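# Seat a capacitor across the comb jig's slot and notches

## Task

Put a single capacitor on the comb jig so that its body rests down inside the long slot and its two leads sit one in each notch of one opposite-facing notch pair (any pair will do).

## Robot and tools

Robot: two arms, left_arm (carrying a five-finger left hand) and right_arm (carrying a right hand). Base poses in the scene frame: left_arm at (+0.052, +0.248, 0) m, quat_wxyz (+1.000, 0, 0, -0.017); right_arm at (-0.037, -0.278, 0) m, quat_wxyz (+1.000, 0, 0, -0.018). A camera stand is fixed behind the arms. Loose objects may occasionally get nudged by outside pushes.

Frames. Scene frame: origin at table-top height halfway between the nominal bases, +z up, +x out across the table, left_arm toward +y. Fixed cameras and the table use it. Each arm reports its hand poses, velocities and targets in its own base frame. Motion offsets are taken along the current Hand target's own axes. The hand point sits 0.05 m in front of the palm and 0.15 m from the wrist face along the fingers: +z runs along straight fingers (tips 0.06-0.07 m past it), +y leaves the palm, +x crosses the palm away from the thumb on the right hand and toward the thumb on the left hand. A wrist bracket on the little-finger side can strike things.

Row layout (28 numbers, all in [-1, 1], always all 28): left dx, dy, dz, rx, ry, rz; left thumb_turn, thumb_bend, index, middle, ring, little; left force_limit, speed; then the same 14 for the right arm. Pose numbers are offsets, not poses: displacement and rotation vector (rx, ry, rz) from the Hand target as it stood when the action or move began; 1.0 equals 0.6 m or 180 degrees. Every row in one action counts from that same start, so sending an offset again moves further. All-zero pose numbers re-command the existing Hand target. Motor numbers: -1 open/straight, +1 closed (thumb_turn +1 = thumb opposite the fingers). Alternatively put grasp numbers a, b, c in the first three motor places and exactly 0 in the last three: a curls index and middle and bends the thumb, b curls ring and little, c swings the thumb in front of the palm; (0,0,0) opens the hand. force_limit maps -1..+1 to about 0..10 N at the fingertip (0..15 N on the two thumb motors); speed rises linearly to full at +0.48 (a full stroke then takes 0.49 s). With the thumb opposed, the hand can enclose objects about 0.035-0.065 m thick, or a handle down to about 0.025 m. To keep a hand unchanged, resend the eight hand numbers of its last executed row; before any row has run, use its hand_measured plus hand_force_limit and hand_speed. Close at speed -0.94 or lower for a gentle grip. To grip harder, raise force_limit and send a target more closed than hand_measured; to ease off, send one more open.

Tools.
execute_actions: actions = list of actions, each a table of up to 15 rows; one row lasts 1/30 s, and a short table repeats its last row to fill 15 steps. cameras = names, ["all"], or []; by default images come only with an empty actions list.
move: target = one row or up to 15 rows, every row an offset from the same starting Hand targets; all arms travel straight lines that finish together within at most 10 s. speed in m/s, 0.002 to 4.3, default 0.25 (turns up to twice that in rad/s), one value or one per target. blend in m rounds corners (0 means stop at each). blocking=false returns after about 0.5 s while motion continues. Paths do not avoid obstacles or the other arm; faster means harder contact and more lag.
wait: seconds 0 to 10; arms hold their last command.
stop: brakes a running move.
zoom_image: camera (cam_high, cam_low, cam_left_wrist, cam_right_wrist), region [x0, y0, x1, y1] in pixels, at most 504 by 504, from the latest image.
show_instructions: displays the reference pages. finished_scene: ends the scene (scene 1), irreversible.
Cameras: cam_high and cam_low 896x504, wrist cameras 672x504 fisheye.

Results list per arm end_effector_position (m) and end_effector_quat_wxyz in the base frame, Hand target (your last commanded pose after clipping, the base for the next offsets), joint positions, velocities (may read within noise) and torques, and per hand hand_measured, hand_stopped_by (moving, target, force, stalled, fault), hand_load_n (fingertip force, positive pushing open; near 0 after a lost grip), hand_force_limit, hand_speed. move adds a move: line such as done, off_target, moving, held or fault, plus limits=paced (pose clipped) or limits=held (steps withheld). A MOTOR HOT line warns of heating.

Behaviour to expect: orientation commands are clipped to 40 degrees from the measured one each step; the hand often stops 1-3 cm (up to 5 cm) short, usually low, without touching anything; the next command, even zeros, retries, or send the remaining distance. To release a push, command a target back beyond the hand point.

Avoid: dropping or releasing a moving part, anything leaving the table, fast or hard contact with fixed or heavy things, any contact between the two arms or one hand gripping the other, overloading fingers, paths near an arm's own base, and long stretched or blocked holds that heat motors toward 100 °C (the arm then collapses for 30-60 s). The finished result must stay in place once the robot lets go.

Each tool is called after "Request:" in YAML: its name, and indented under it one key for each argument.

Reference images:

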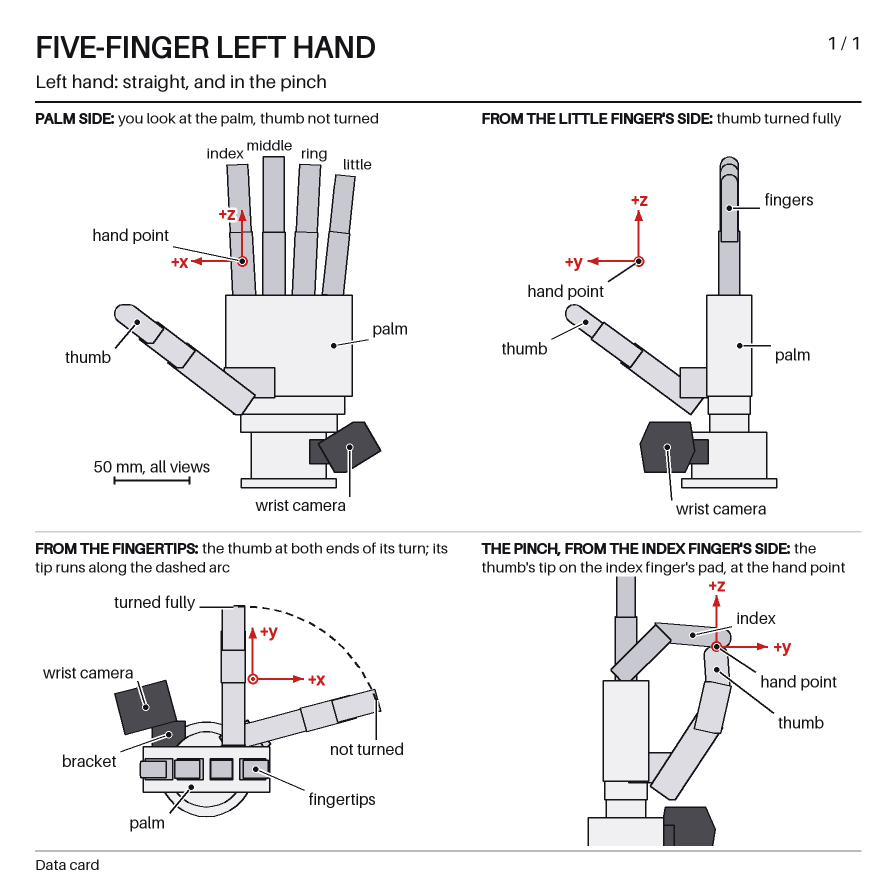

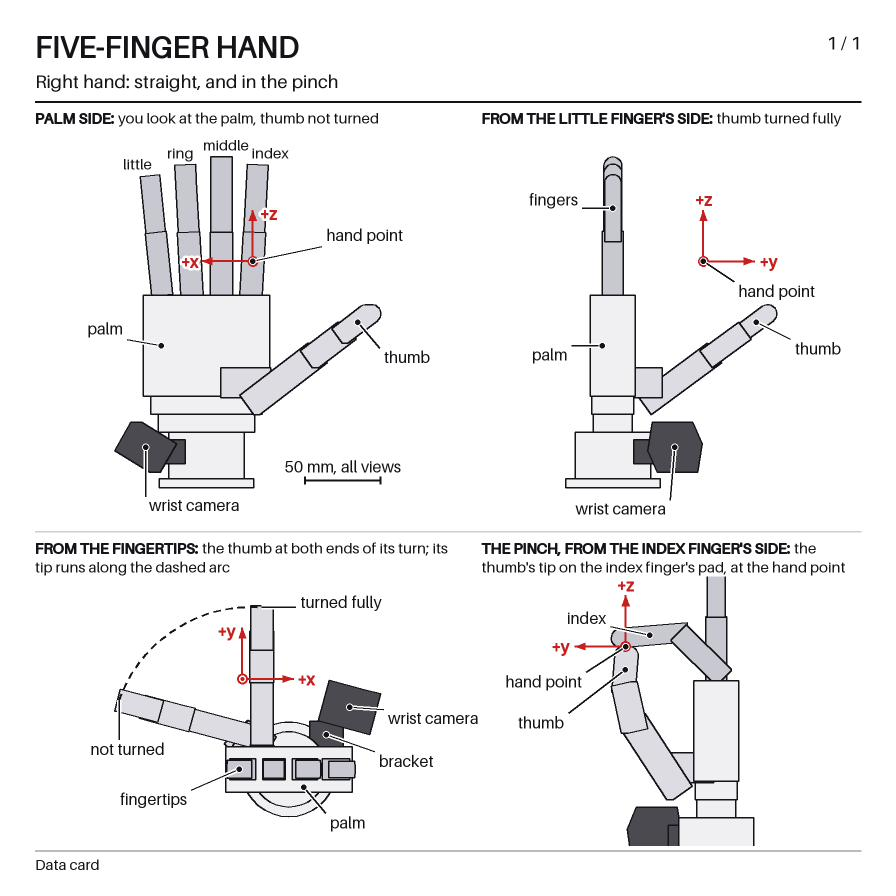

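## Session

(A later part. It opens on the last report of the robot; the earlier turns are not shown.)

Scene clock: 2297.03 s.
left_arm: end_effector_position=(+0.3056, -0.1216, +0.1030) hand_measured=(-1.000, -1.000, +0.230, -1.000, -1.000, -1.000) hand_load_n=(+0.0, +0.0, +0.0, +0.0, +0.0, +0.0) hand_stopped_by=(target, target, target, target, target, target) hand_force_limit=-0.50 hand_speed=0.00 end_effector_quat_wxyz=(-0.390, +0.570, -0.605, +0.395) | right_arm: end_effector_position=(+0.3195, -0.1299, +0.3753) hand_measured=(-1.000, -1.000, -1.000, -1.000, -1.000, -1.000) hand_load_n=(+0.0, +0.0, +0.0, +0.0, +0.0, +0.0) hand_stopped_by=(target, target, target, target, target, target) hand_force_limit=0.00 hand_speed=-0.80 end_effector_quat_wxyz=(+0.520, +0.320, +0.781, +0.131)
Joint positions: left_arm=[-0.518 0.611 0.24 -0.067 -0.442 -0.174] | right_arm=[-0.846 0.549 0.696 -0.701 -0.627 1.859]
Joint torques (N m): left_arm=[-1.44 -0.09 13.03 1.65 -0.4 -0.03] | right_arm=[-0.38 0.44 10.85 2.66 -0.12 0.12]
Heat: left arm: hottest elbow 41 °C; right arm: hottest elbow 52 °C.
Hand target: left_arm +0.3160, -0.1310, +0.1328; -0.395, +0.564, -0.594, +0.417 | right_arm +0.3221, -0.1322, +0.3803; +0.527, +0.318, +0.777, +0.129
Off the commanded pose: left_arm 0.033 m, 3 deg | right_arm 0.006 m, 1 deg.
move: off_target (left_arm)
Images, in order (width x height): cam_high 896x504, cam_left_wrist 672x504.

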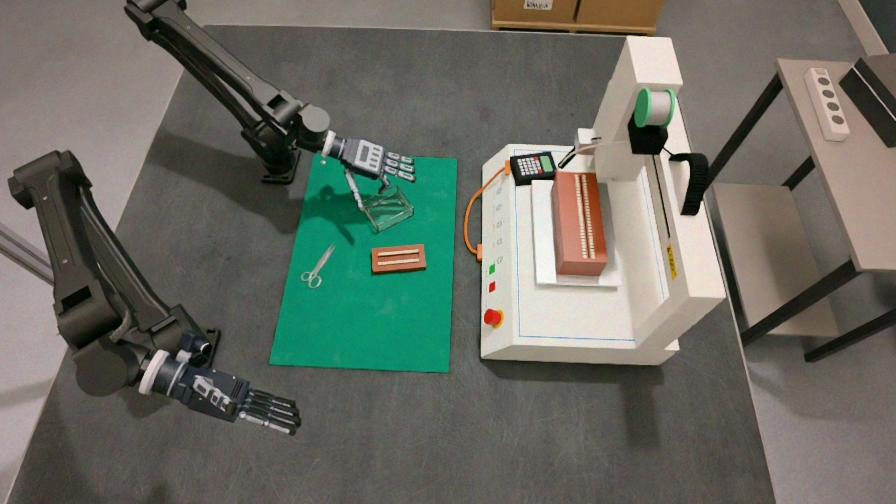

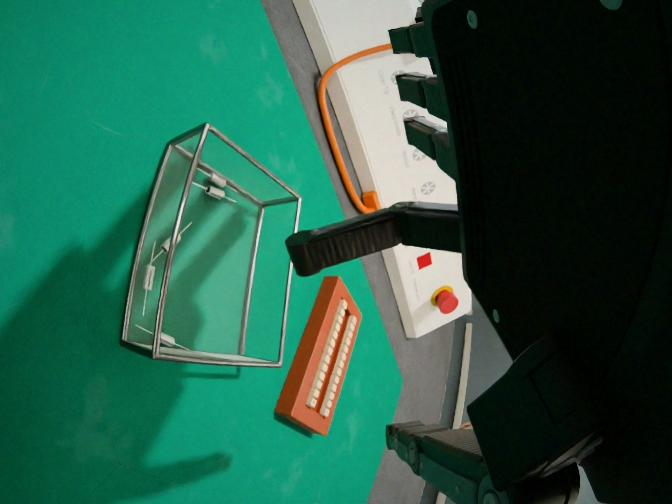

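Request:
move:
  target: [-0.0358, 0.0355, 0.0624, 0, -0.2245, -0.0817, -1, -1, 0.23, -1, -1, -1, -0.5, 0.0, 0, 0, 0, 0, 0, 0, -1, -1, -1, -1, -1, -1, 0.0, -0.8]
  speed: 0.25
  cameras: ["cam_high", "cam_left_wrist"]

Request:
zoom_image:
  camera: "cam_high"
  region: [355, 165, 430, 240]

Request:
zoom_image:
  camera: "cam_left_wrist"
  region: [100, 40, 380, 360]

Scene clock: 2316.43 s.
left_arm: end_effector_position=(+0.3349, -0.0966, +0.0891) hand_measured=(-1.000, -1.000, +0.230, -1.000, -1.000, -1.000) hand_load_n=(+0.0, +0.0, +0.0, +0.0, +0.0, +0.0) hand_stopped_by=(target, target, target, target, target, target) hand_force_limit=-0.50 hand_speed=0.00 end_effector_quat_wxyz=(-0.524, +0.741, -0.352, +0.229) | right_arm: end_effector_position=(+0.3195, -0.1299, +0.3753) hand_measured=(-1.000, -1.000, -1.000, -1.000, -1.000, -1.000) hand_load_n=(+0.0, +0.0, +0.0, +0.0, +0.0, +0.0) hand_stopped_by=(target, target, target, target, target, target) hand_force_limit=0.00 hand_speed=-0.80 end_effector_quat_wxyz=(+0.520, +0.320, +0.781, +0.131)
Joint positions: left_arm=[-0.747 1.157 0.543 -0.669 -1.201 -1.231] | right_arm=[-0.846 0.549 0.696 -0.701 -0.627 1.859]
Joint torques (N m): left_arm=[-1.55 -3.49 10.14 0.43 -1.06 -0.17] | right_arm=[-0.38 0.32 10.85 2.63 -0.12 0.13]
Heat: left arm: hottest elbow 44 °C; right arm: hottest elbow 52 °C.
Hand target: left_arm +0.3451, -0.1110, +0.0998; -0.520, +0.742, -0.346, +0.243 | right_arm +0.3221, -0.1322, +0.3803; +0.527, +0.318, +0.777, +0.129
Off the commanded pose: left_arm 0.021 m, 2 deg | right_arm 0.006 m, 1 deg.
move: off_target (left_arm)
Images, in order (width x height): cam_high 896x504, cam_left_wrist 672x504.

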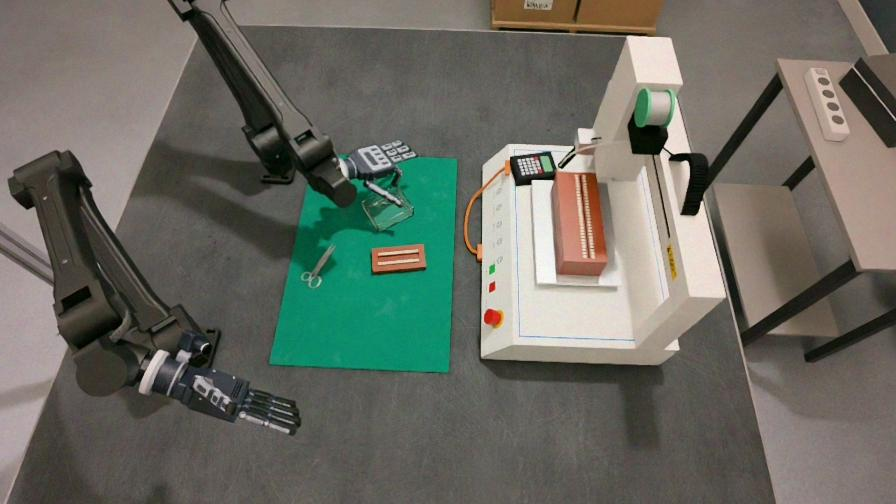

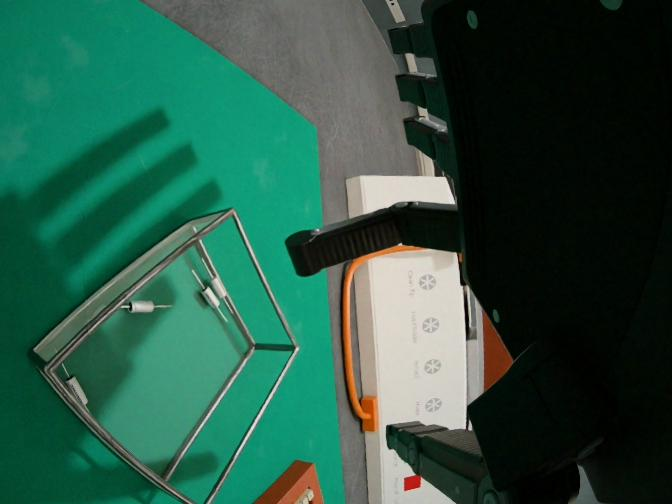

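Scaled by 6.720 from the camera's 896x504 image, which has a finer 1280x720 frame.

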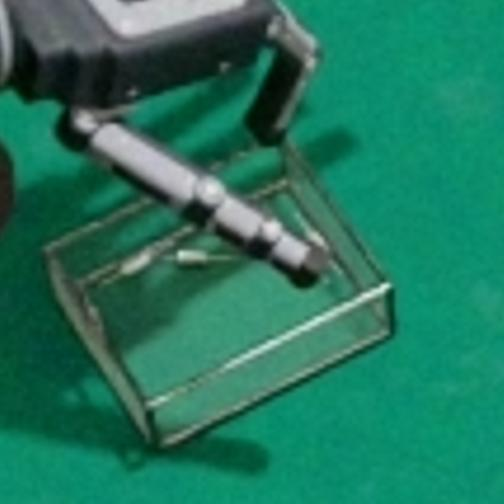

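Scaled by 1.575 from the camera's 672x504 image, which has a finer 960x720 frame.

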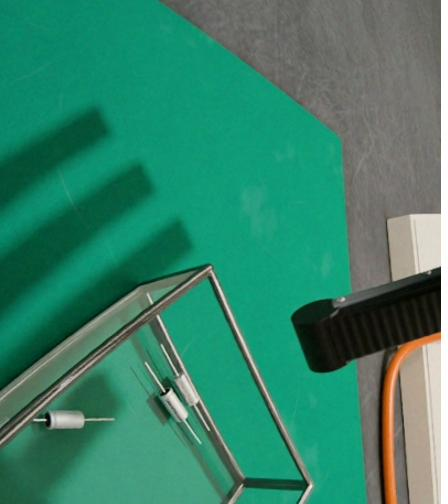

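Request:
move:
  target: [0.0041, 0.0741, -0.0195, 0, 0, 0, -1, -1, -0.15, -1, -1, -1, -0.5, 0.0, 0, 0, 0, 0, 0, 0, -1, -1, -1, -1, -1, -1, 0.0, -0.8]
  speed: 0.12
  cameras: ["cam_high", "cam_left_wrist"]

Request:
zoom_image:
  camera: "cam_high"
  region: [355, 175, 420, 240]

Request:
zoom_image:
  camera: "cam_left_wrist"
  region: [100, 100, 380, 420]

Scene clock: 2387.37 s.
left_arm: end_effector_position=(+0.3182, -0.1153, +0.0549) hand_measured=(-1.000, -1.000, -0.150, -1.000, -1.000, -1.000) hand_load_n=(+0.0, +0.0, +0.0, +0.0, +0.0, +0.0) hand_stopped_by=(target, target, target, target, target, target) hand_force_limit=-0.50 hand_speed=0.00 end_effector_quat_wxyz=(-0.524, +0.741, -0.351, +0.231) | right_arm: end_effector_position=(+0.3195, -0.1299, +0.3753) hand_measured=(-1.000, -1.000, -1.000, -1.000, -1.000, -1.000) hand_load_n=(+0.0, +0.0, +0.0, +0.0, -0.5, +0.0) hand_stopped_by=(target, target, target, target, target, target) hand_force_limit=0.00 hand_speed=-0.80 end_effector_quat_wxyz=(+0.520, +0.320, +0.781, +0.131)
Joint positions: left_arm=[-0.841 1.293 0.543 -0.776 -1.218 -1.497] | right_arm=[-0.846 0.549 0.696 -0.701 -0.627 1.859]
Joint torques (N m): left_arm=[-1.79 -4.19 8.77 0.03 -1.09 -0.18] | right_arm=[-0.32 0.38 10.84 2.63 -0.12 0.13]
Heat: left arm: hottest elbow 45 °C; right arm: hottest elbow 52 °C.
Hand target: left_arm +0.3266, -0.1298, +0.0621; -0.520, +0.742, -0.346, +0.243 | right_arm +0.3221, -0.1322, +0.3803; +0.527, +0.318, +0.777, +0.129
Off the commanded pose: left_arm 0.018 m, 2 deg | right_arm 0.006 m, 1 deg.
move: off_target (left_arm)
Images, in order (width x height): cam_high 896x504, cam_left_wrist 672x504.

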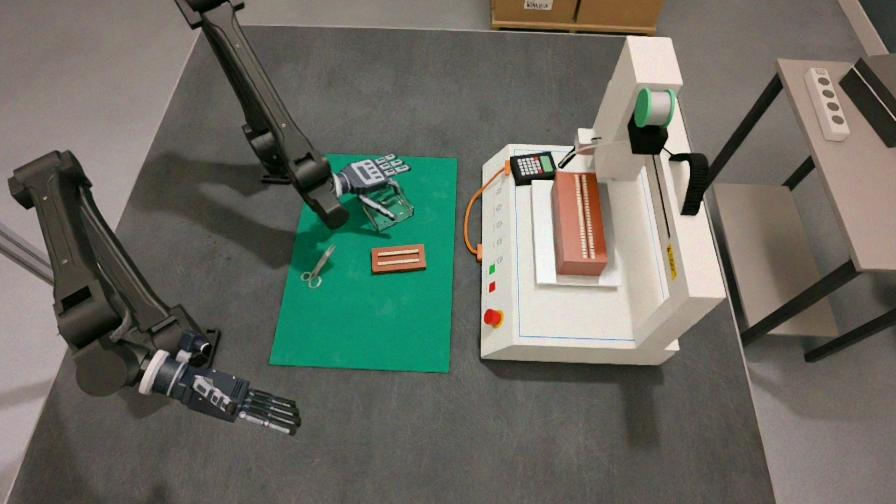

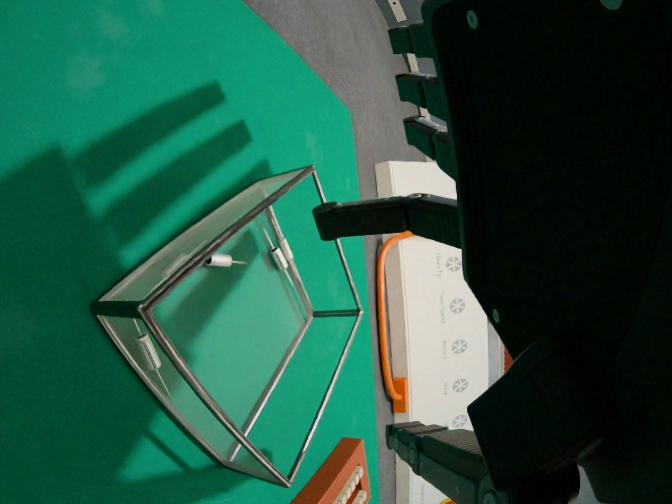

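Scaled by 7.754 from the camera's 896x504 image, which has a finer 1280x720 frame.

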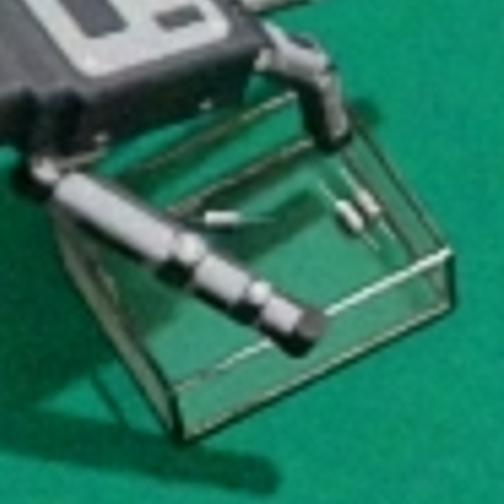

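Scaled by 1.575 from the camera's 672x504 image, which has a finer 960x720 frame.

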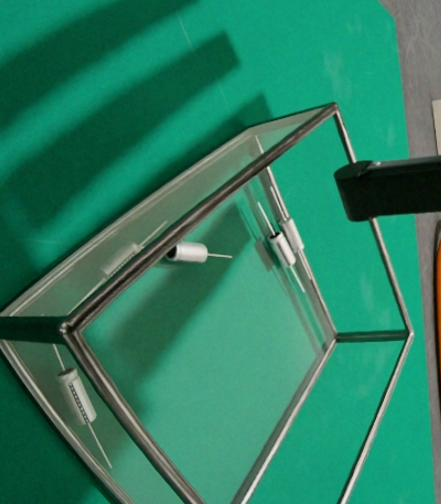

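Request:
move:
  target: [0.026, 0.0007, -0.0019, 0, 0, 0, -1, -1, -0.15, -1, -1, -1, -0.5, 0.0, 0, 0, 0, 0, 0, 0, -1, -1, -1, -1, -1, -1, 0.0, -0.8]
  speed: 0.12
  cameras: ["cam_high", "cam_left_wrist"]

Request:
zoom_image:
  camera: "cam_high"
  region: [355, 175, 420, 240]

Request:
zoom_image:
  camera: "cam_left_wrist"
  region: [100, 100, 380, 420]

Scene clock: 2403.63 s.
left_arm: end_effector_position=(+0.3276, -0.1284, +0.0557) hand_measured=(-1.000, -1.000, -0.150, -1.000, -1.000, -1.000) hand_load_n=(+0.0, +0.0, +0.0, +0.0, +0.0, +0.0) hand_stopped_by=(target, target, target, target, target, target) hand_force_limit=-0.50 hand_speed=0.00 end_effector_quat_wxyz=(-0.523, +0.741, -0.351, +0.232) | right_arm: end_effector_position=(+0.3195, -0.1299, +0.3753) hand_measured=(-1.000, -1.000, -1.000, -1.000, -1.000, -1.000) hand_load_n=(+0.0, +0.0, +0.0, +0.0, +0.5, +0.0) hand_stopped_by=(target, target, target, target, target, target) hand_force_limit=0.00 hand_speed=-0.80 end_effector_quat_wxyz=(+0.520, +0.320, +0.781, +0.131)
Joint positions: left_arm=[-0.847 1.338 0.586 -0.787 -1.219 -1.513] | right_arm=[-0.846 0.549 0.696 -0.701 -0.627 1.859]
Joint torques (N m): left_arm=[-1.44 -4.89 8.66 0.03 -1.08 -0.18] | right_arm=[-0.44 0.32 10.85 2.63 -0.11 0.13]
Heat: left arm: hottest elbow 44 °C; right arm: hottest elbow 52 °C.
Hand target: left_arm +0.3357, -0.1426, +0.0620; -0.520, +0.742, -0.346, +0.243 | right_arm +0.3221, -0.1322, +0.3803; +0.527, +0.318, +0.777, +0.129
Off the commanded pose: left_arm 0.017 m, 1 deg | right_arm 0.006 m, 1 deg.
move: off_target (left_arm)
Images, in order (width x height): cam_high 896x504, cam_left_wrist 672x504.

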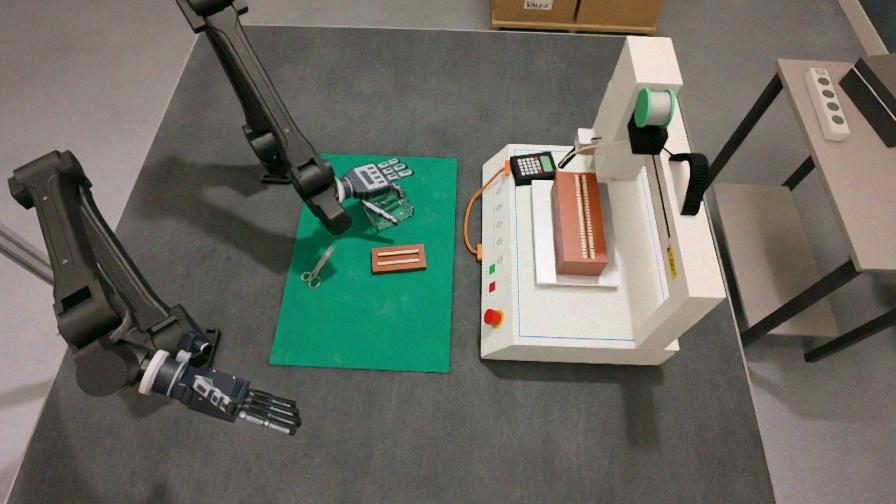

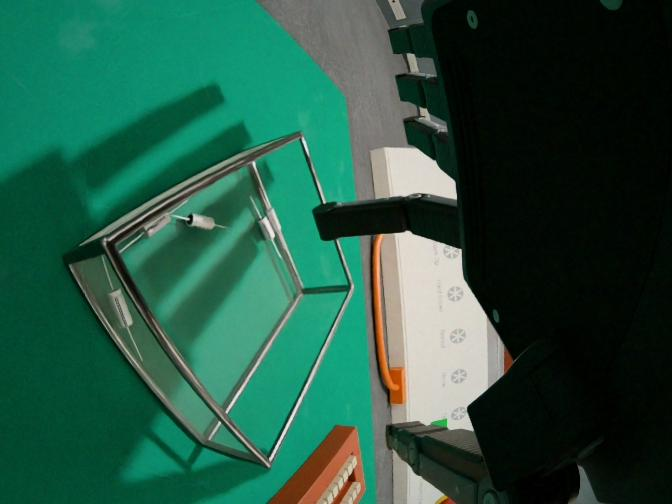

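Scaled by 7.754 from the camera's 896x504 image, which has a finer 1280x720 frame.

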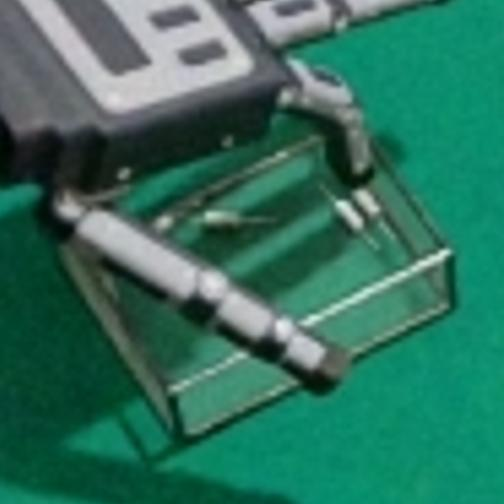

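Scaled by 1.575 from the camera's 672x504 image, which has a finer 960x720 frame.

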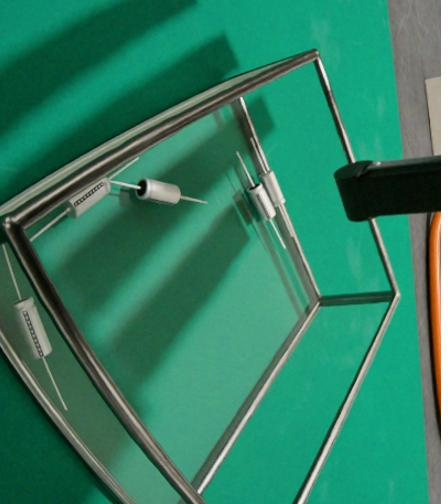

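Request:
move:
  target: [-0.0191, 0.0418, -0.0076, 0, 0, 0, -1, -1, -0.15, -1, -1, -1, -0.5, 0.0, 0, 0, 0, 0, 0, 0, -1, -1, -1, -1, -1, -1, 0.0, -0.8]
  speed: 0.08
  cameras: ["cam_high", "cam_left_wrist"]

Request:
zoom_image:
  camera: "cam_high"
  region: [355, 175, 420, 240]

Request:
zoom_image:
  camera: "cam_left_wrist"
  region: [160, 100, 380, 340]

Scene clock: 2423.27 s.
left_arm: end_effector_position=(+0.3204, -0.1384, +0.0432) hand_measured=(-1.000, -1.000, -0.150, -1.000, -1.000, -1.000) hand_load_n=(+0.0, +0.0, +0.0, +0.0, +0.0, +0.0) hand_stopped_by=(target, target, target, target, target, target) hand_force_limit=-0.50 hand_speed=0.00 end_effector_quat_wxyz=(-0.519, +0.745, -0.342, +0.243) | right_arm: end_effector_position=(+0.3195, -0.1299, +0.3753) hand_measured=(-1.000, -1.000, -1.000, -1.000, -1.000, -1.000) hand_load_n=(+0.0, +0.0, +0.0, +0.0, +0.0, -0.5) hand_stopped_by=(target, target, target, target, target, target) hand_force_limit=0.00 hand_speed=-0.80 end_effector_quat_wxyz=(+0.520, +0.320, +0.781, +0.131)
Joint positions: left_arm=[-0.89 1.391 0.586 -0.825 -1.219 -1.641] | right_arm=[-0.846 0.549 0.696 -0.701 -0.627 1.859]
Joint torques (N m): left_arm=[-1.55 -5.19 5.57 -0.12 -1.04 -0.18] | right_arm=[-0.38 0.32 10.85 2.65 -0.12 0.13]
Heat: left arm: hottest elbow 42 °C; right arm: hottest elbow 53 °C.
Hand target: left_arm +0.3184, -0.1419, +0.0400; -0.520, +0.742, -0.346, +0.243 | right_arm +0.3221, -0.1322, +0.3803; +0.527, +0.318, +0.777, +0.129
Off the commanded pose: left_arm 0.005 m, 1 deg | right_arm 0.006 m, 1 deg.
move: done
Images, in order (width x height): cam_high 896x504, cam_left_wrist 672x504.

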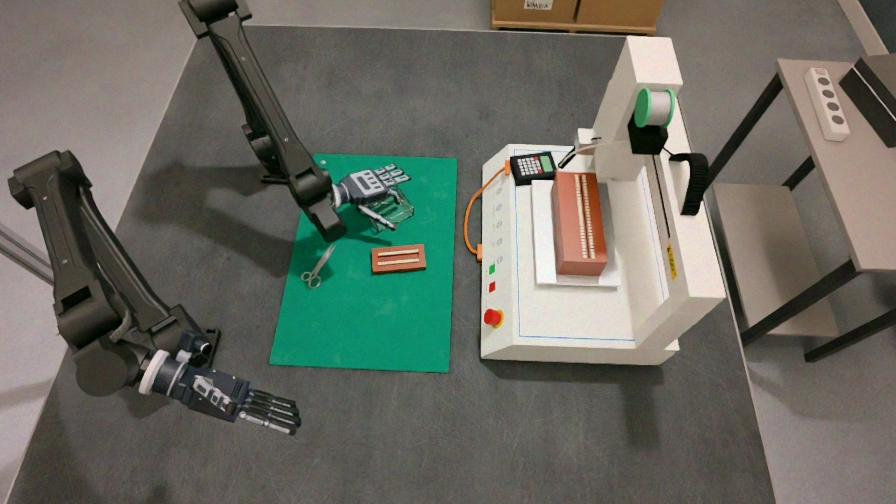

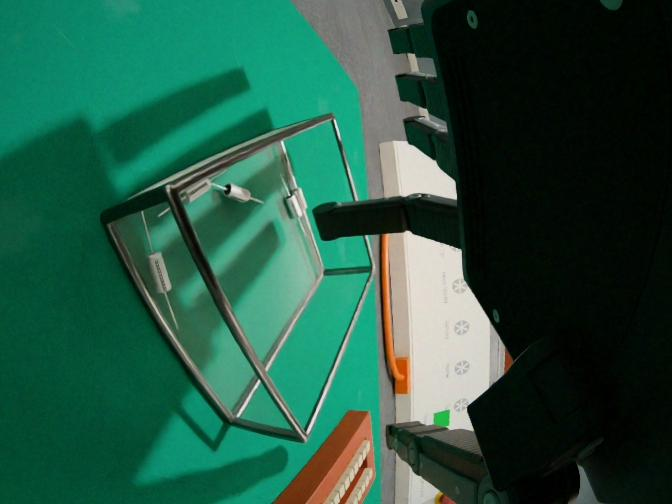

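Scaled by 7.754 from the camera's 896x504 image, which has a finer 1280x720 frame.

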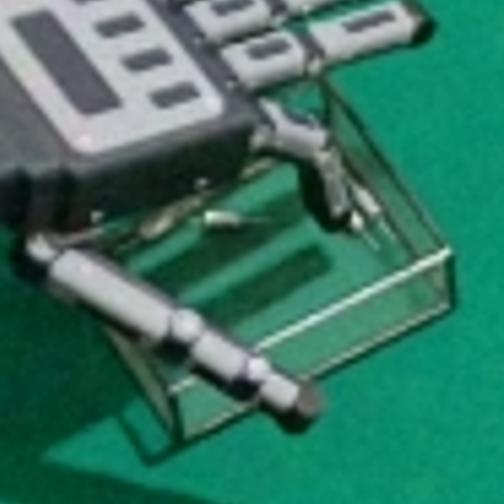

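Scaled by 2.100 from the camera's 672x504 image, which has a finer 960x720 frame.

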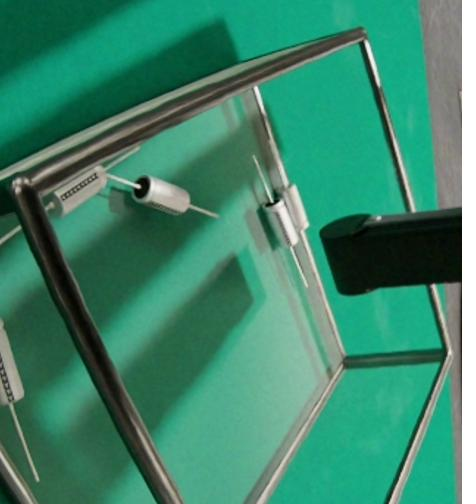

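Request:
move:
  target: [-0.0135, -0.0099, 0.0272, 0, 0, 0, -1, -1, -0.15, -1, -1, -1, -0.5, 0.0, 0, 0, 0, 0, 0, 0, -1, -1, -1, -1, -1, -1, 0.0, -0.8]
  speed: 0.08
  cameras: ["cam_high", "cam_left_wrist"]

Request:
zoom_image:
  camera: "cam_high"
  region: [355, 175, 420, 240]

Request:
zoom_image:
  camera: "cam_left_wrist"
  region: [160, 100, 380, 340]

Scene clock: 2436.40 s.
left_arm: end_effector_position=(+0.3249, -0.1283, +0.0373) hand_measured=(-1.000, -1.000, -0.150, -1.000, -1.000, -1.000) hand_load_n=(+0.0, +0.0, +0.0, +0.0, +0.0, -0.5) hand_stopped_by=(target, target, target, target, target, target) hand_force_limit=-0.50 hand_speed=0.00 end_effector_quat_wxyz=(-0.520, +0.741, -0.349, +0.242) | right_arm: end_effector_position=(+0.3195, -0.1299, +0.3753) hand_measured=(-1.000, -1.000, -1.000, -1.000, -1.000, -1.000) hand_load_n=(+0.0, +0.0, +0.0, +0.0, +0.0, +0.0) hand_stopped_by=(target, target, target, target, target, target) hand_force_limit=0.00 hand_speed=-0.80 end_effector_quat_wxyz=(+0.520, +0.320, +0.781, +0.131)
Joint positions: left_arm=[-0.855 1.37 0.543 -0.683 -1.222 -1.501] | right_arm=[-0.846 0.549 0.696 -0.701 -0.627 1.859]
Joint torques (N m): left_arm=[0.56 -7.3 4.96 0.7 -0.97 0.11] | right_arm=[-0.38 0.38 10.84 2.63 -0.12 0.13]
Heat: left arm: hottest elbow 41 °C; right arm: hottest elbow 53 °C.
Hand target: left_arm +0.3265, -0.1246, +0.0400; -0.520, +0.742, -0.346, +0.243 | right_arm +0.3221, -0.1322, +0.3803; +0.527, +0.318, +0.777, +0.129
Off the commanded pose: left_arm 0.005 m, 0 deg | right_arm 0.006 m, 1 deg.
move: done
Images, in order (width x height): cam_high 896x504, cam_left_wrist 672x504.

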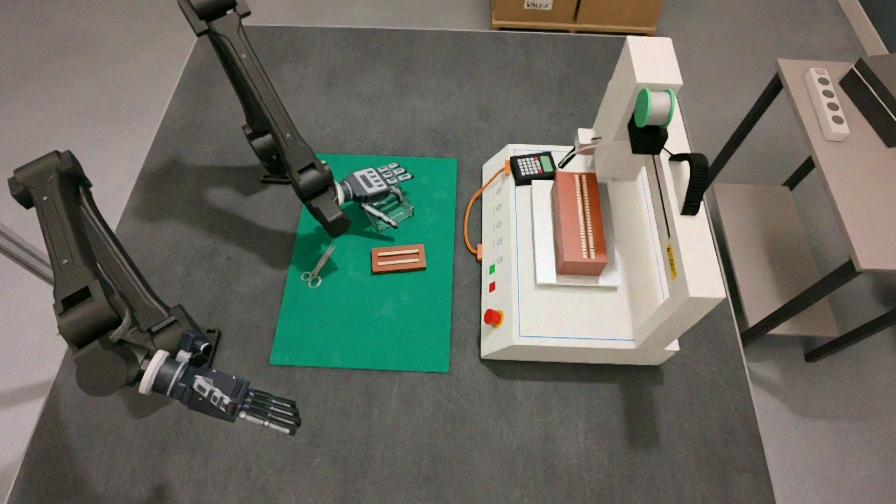

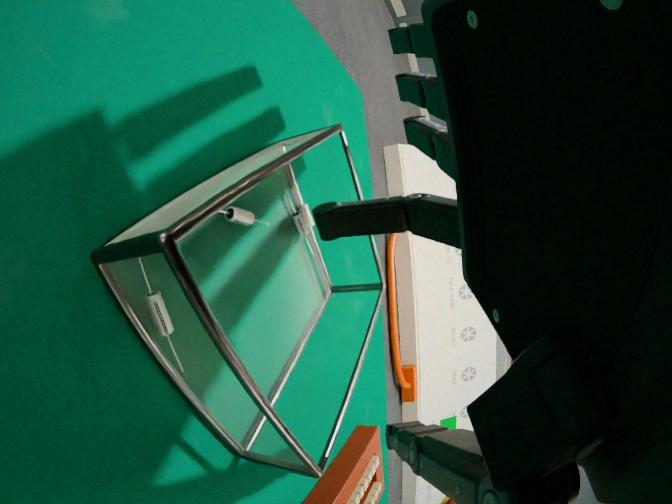

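Scaled by 7.754 from the camera's 896x504 image, which has a finer 1280x720 frame.

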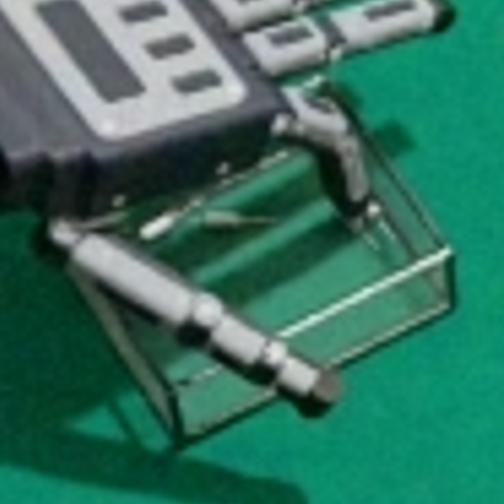

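Scaled by 2.100 from the camera's 672x504 image, which has a finer 960x720 frame.

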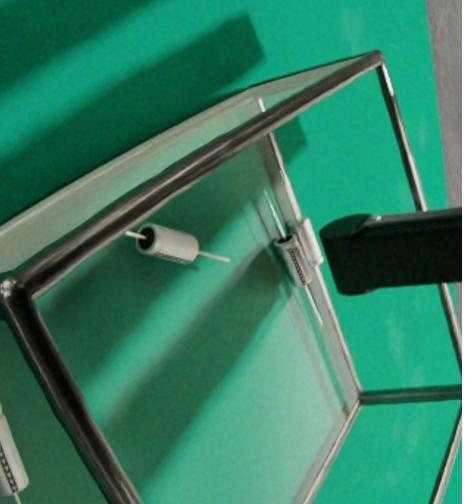

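Request:
move:
  target: [-0.0043, 0.0132, 0.0052, 0, 0, 0, -1, -1, -0.15, -1, -1, -1, -0.5, 0.0, 0, 0, 0, 0, 0, 0, -1, -1, -1, -1, -1, -1, 0.0, -0.8]
  speed: 0.05
  cameras: ["cam_high", "cam_left_wrist"]

Request:
zoom_image:
  camera: "cam_high"
  region: [380, 180, 420, 220]

Request:
zoom_image:
  camera: "cam_left_wrist"
  region: [240, 140, 380, 300]

Scene clock: 2455.27 s.
left_arm: end_effector_position=(+0.3245, -0.1274, +0.0338) hand_measured=(-1.000, -1.000, -0.150, -1.000, -1.000, -1.000) hand_load_n=(+0.0, +0.0, +0.0, +0.0, +0.0, +0.0) hand_stopped_by=(target, target, target, target, target, target) hand_force_limit=-0.50 hand_speed=0.00 end_effector_quat_wxyz=(-0.517, +0.742, -0.345, +0.249) | right_arm: end_effector_position=(+0.3195, -0.1299, +0.3753) hand_measured=(-1.000, -1.000, -1.000, -1.000, -1.000, -1.000) hand_load_n=(+0.0, +0.0, +0.0, +0.0, +0.0, +0.0) hand_stopped_by=(target, target, target, target, target, target) hand_force_limit=0.00 hand_speed=-0.80 end_effector_quat_wxyz=(+0.520, +0.320, +0.781, +0.131)
Joint positions: left_arm=[-0.853 1.37 0.526 -0.643 -1.222 -1.495] | right_arm=[-0.846 0.549 0.696 -0.701 -0.627 1.859]
Joint torques (N m): left_arm=[0.44 -5.71 4.82 0.79 -0.95 0.11] | right_arm=[-0.38 0.32 10.84 2.63 -0.12 0.13]
Heat: left arm: hottest elbow 39 °C; right arm: hottest elbow 53 °C.
Hand target: left_arm +0.3252, -0.1225, +0.0316; -0.520, +0.742, -0.346, +0.243 | right_arm +0.3221, -0.1322, +0.3803; +0.527, +0.318, +0.777, +0.129
Off the commanded pose: left_arm 0.005 m, 1 deg | right_arm 0.006 m, 1 deg.
move: done
Images, in order (width x height): cam_high 896x504, cam_left_wrist 672x504.

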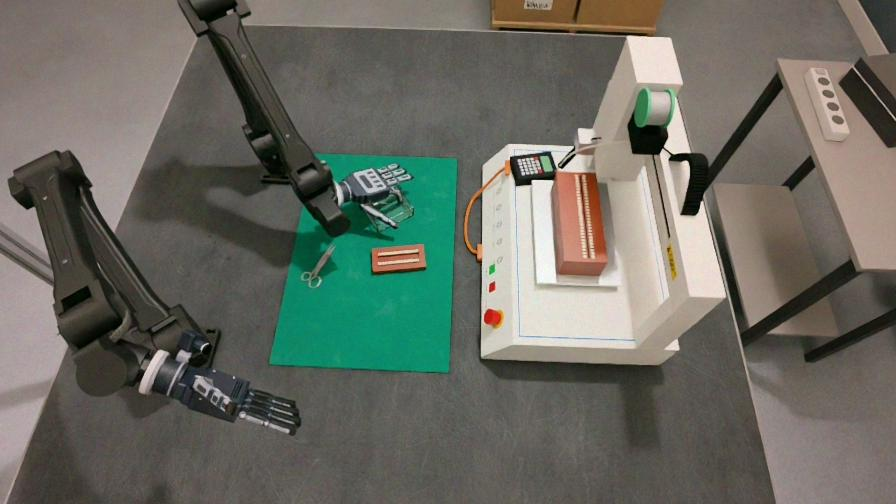

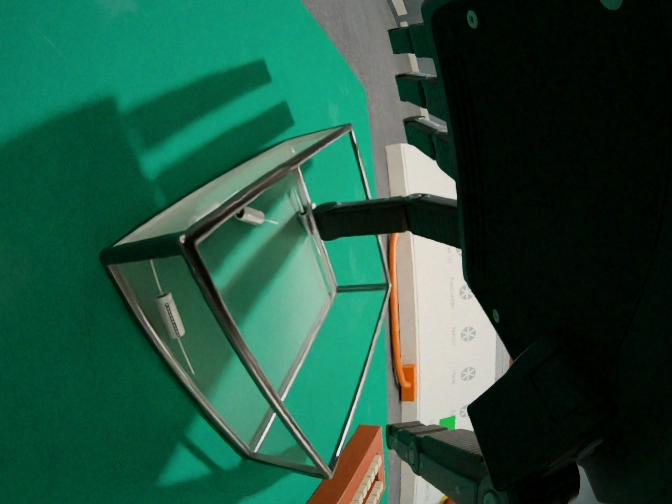

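Scaled by 12.600 from the camera's 896x504 image, which has a finer 1280x720 frame.

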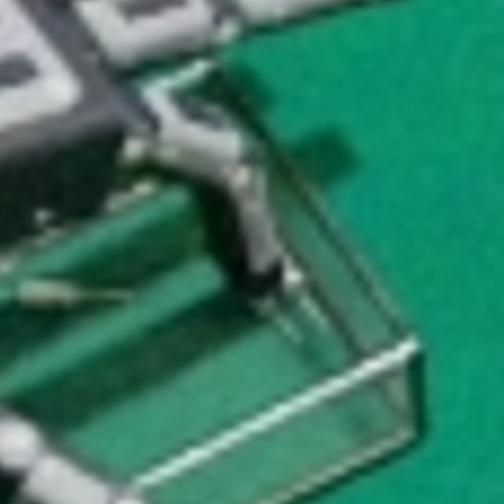

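Scaled by 3.150 from the camera's 672x504 image, which has a finer 960x720 frame.

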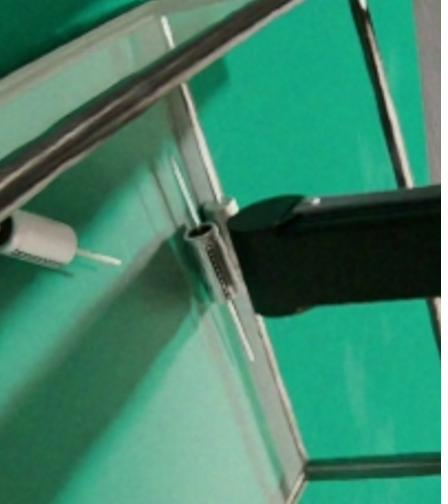

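Request:
move:
  target:
    - [0.0089, 0.0026, -0.007, 0, 0, 0, -1, -1, -0.15, -1, -1, -1, -0.5, 0.0, 0, 0, 0, 0, 0, 0, -1, -1, -1, -1, -1, -1, 0.0, -0.8]
    - [0.0066, 0.0146, -0.0346, 0, 0, 0, -1, -1, -0.15, -1, -1, -1, -0.5, 0.0, 0, 0, 0, 0, 0, 0, -1, -1, -1, -1, -1, -1, 0.0, -0.8]
  speed: 0.04
  cameras: ["cam_high", "cam_left_wrist"]

Request:
zoom_image:
  camera: "cam_high"
  region: [370, 180, 420, 230]

Request:
zoom_image:
  camera: "cam_left_wrist"
  region: [220, 120, 380, 300]

Scene clock: 2472.73 s.
left_arm: end_effector_position=(+0.3047, -0.1264, +0.0272) hand_measured=(-1.000, -1.000, -0.150, -1.000, -1.000, -1.000) hand_load_n=(+0.0, +0.0, +0.0, +0.0, -0.5, +0.0) hand_stopped_by=(target, target, target, target, target, target) hand_force_limit=-0.50 hand_speed=0.00 end_effector_quat_wxyz=(-0.525, +0.741, -0.348, +0.234) | right_arm: end_effector_position=(+0.3195, -0.1299, +0.3753) hand_measured=(-1.000, -1.000, -1.000, -1.000, -1.000, -1.000) hand_load_n=(+0.0, +0.0, +0.0, +0.0, +0.0, +0.0) hand_stopped_by=(target, target, target, target, target, target) hand_force_limit=0.00 hand_speed=-0.80 end_effector_quat_wxyz=(+0.520, +0.320, +0.781, +0.131)
Joint positions: left_arm=[-0.909 1.411 0.543 -0.84 -1.221 -1.697] | right_arm=[-0.846 0.549 0.696 -0.701 -0.627 1.859]
Joint torques (N m): left_arm=[-1.73 -4.78 7.34 -0.21 -0.9 -0.18] | right_arm=[-0.44 0.38 10.86 2.66 -0.12 0.12]
Heat: left arm: hottest elbow 38 °C; right arm: hottest elbow 53 °C.
Hand target: left_arm +0.3105, -0.1400, +0.0305; -0.520, +0.742, -0.346, +0.243 | right_arm +0.3221, -0.1322, +0.3803; +0.527, +0.318, +0.777, +0.129
Off the commanded pose: left_arm 0.015 m, 1 deg | right_arm 0.006 m, 1 deg.
move: off_target (left_arm)
Images, in order (width x height): cam_high 896x504, cam_left_wrist 672x504.

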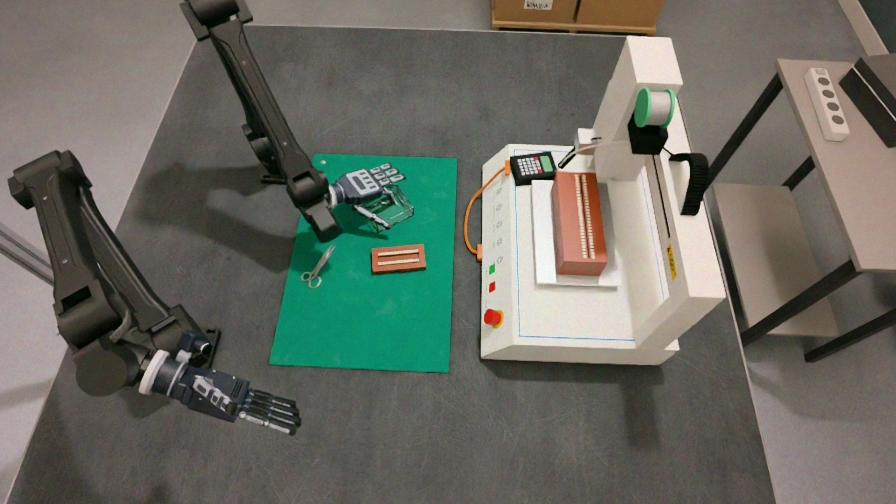

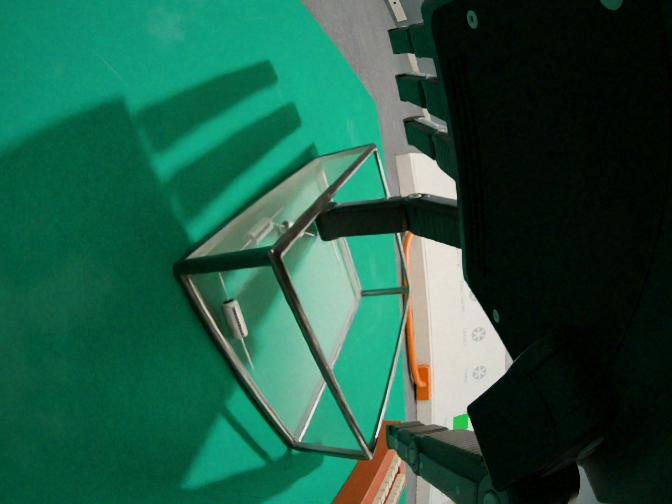

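Scaled by 10.080 from the camera's 896x504 image, which has a finer 1280x720 frame.

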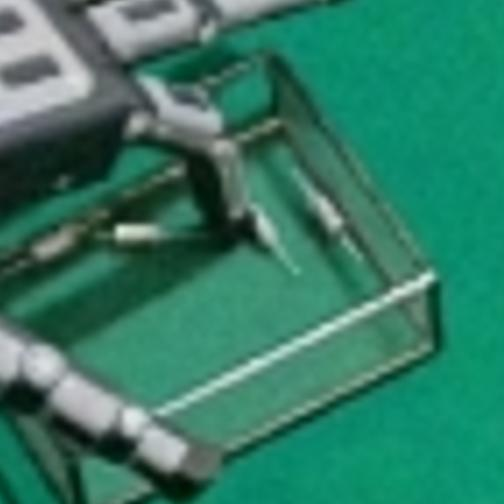

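Scaled by 2.800 from the camera's 672x504 image, which has a finer 960x720 frame.

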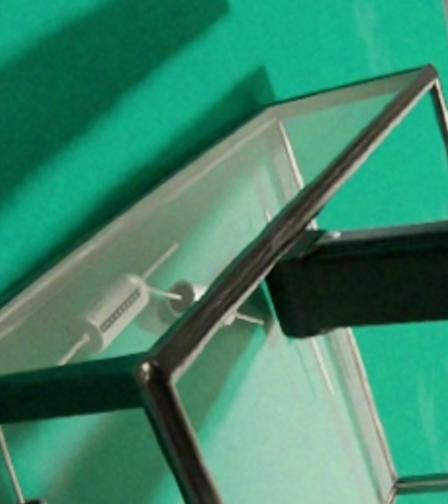

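Request:
move:
  target:
    - [0, -0.0697, -0.0254, 0, 0, 0, -1, -1, -0.15, -1, -1, -1, -0.5, 0.0, 0, 0, 0, 0, 0, 0, -1, -1, -1, -1, -1, -1, 0.0, -0.8]
    - [0.0092, -0.0857, -0.0058, 0, 0, 0, -1, -1, -0.15, -1, -1, -1, -0.5, 0.0, 0, 0, 0, 0, 0, 0, -1, -1, -1, -1, -1, -1, 0.0, -0.8]
  speed: 0.12
  cameras: ["cam_high", "cam_left_wrist"]

Request:
zoom_image:
  camera: "cam_high"
  region: [355, 175, 420, 240]

Request:
zoom_image:
  camera: "cam_left_wrist"
  region: [120, 100, 380, 380]

Scene clock: 2494.37 s.
left_arm: end_effector_position=(+0.3146, -0.1282, +0.0682) hand_measured=(-1.000, -1.000, -0.150, -1.000, -1.000, -1.000) hand_load_n=(+0.0, +0.0, +0.0, +0.0, +0.0, +0.0) hand_stopped_by=(target, target, target, target, target, target) hand_force_limit=-0.50 hand_speed=0.00 end_effector_quat_wxyz=(-0.526, +0.736, -0.357, +0.232) | right_arm: end_effector_position=(+0.3195, -0.1299, +0.3753) hand_measured=(-1.000, -1.000, -1.000, -1.000, -1.000, -1.000) hand_load_n=(+0.0, +0.0, +0.0, +0.0, +0.0, +0.0) hand_stopped_by=(target, target, target, target, target, target) hand_force_limit=0.00 hand_speed=-0.80 end_effector_quat_wxyz=(+0.520, +0.320, +0.781, +0.131)
Joint positions: left_arm=[-0.884 1.3 0.593 -0.912 -1.224 -1.587] | right_arm=[-0.846 0.549 0.696 -0.701 -0.627 1.859]
Joint torques (N m): left_arm=[0.73 -6.95 8.2 0.55 -0.95 0.1] | right_arm=[-0.32 0.38 10.84 2.63 -0.12 0.13]
Heat: left arm: hottest elbow 39 °C; right arm: hottest elbow 53 °C.
Hand target: left_arm +0.3249, -0.1351, +0.0799; -0.520, +0.742, -0.346, +0.243 | right_arm +0.3221, -0.1322, +0.3803; +0.527, +0.318, +0.777, +0.129
Off the commanded pose: left_arm 0.017 m, 2 deg | right_arm 0.006 m, 1 deg.
move: off_target (left_arm)
Images, in order (width x height): cam_high 896x504, cam_left_wrist 672x504.

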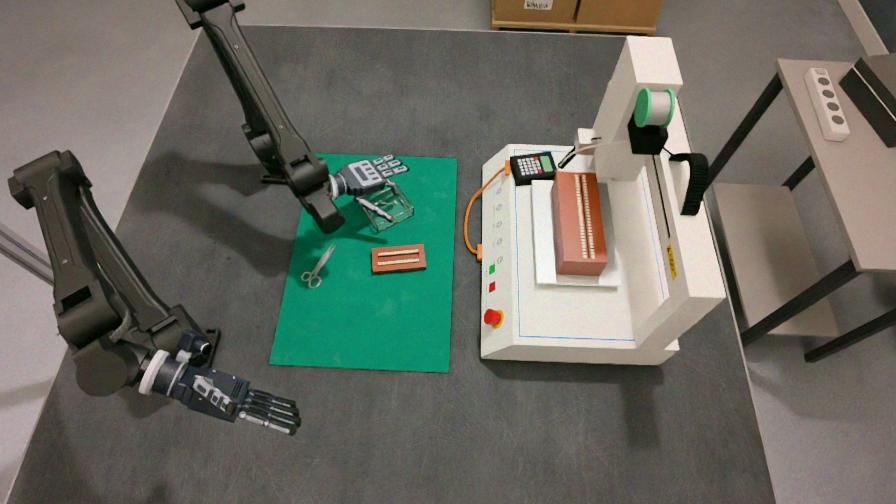

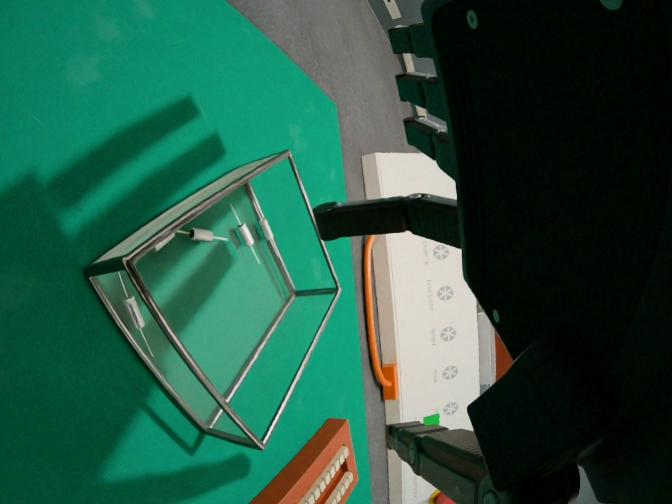

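Scaled by 7.754 from the camera's 896x504 image, which has a finer 1280x720 frame.

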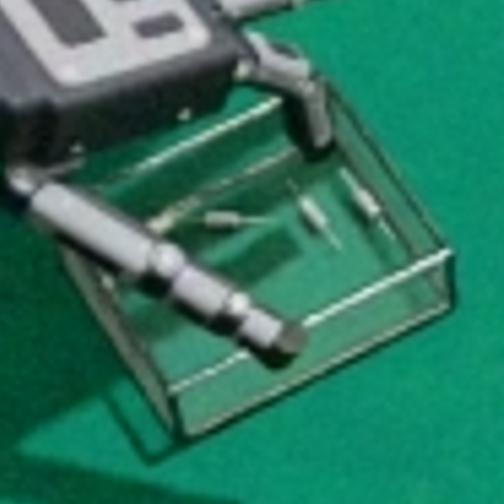

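Scaled by 1.800 from the camera's 672x504 image, which has a finer 960x720 frame.

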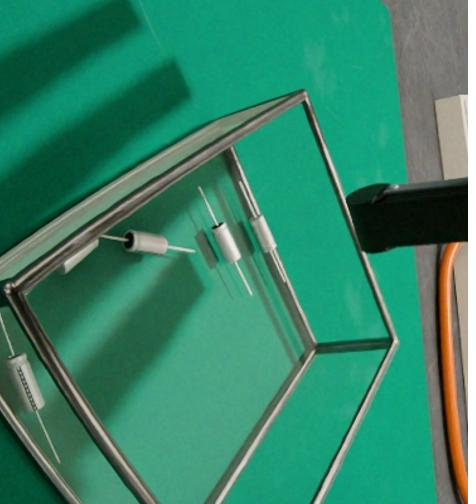

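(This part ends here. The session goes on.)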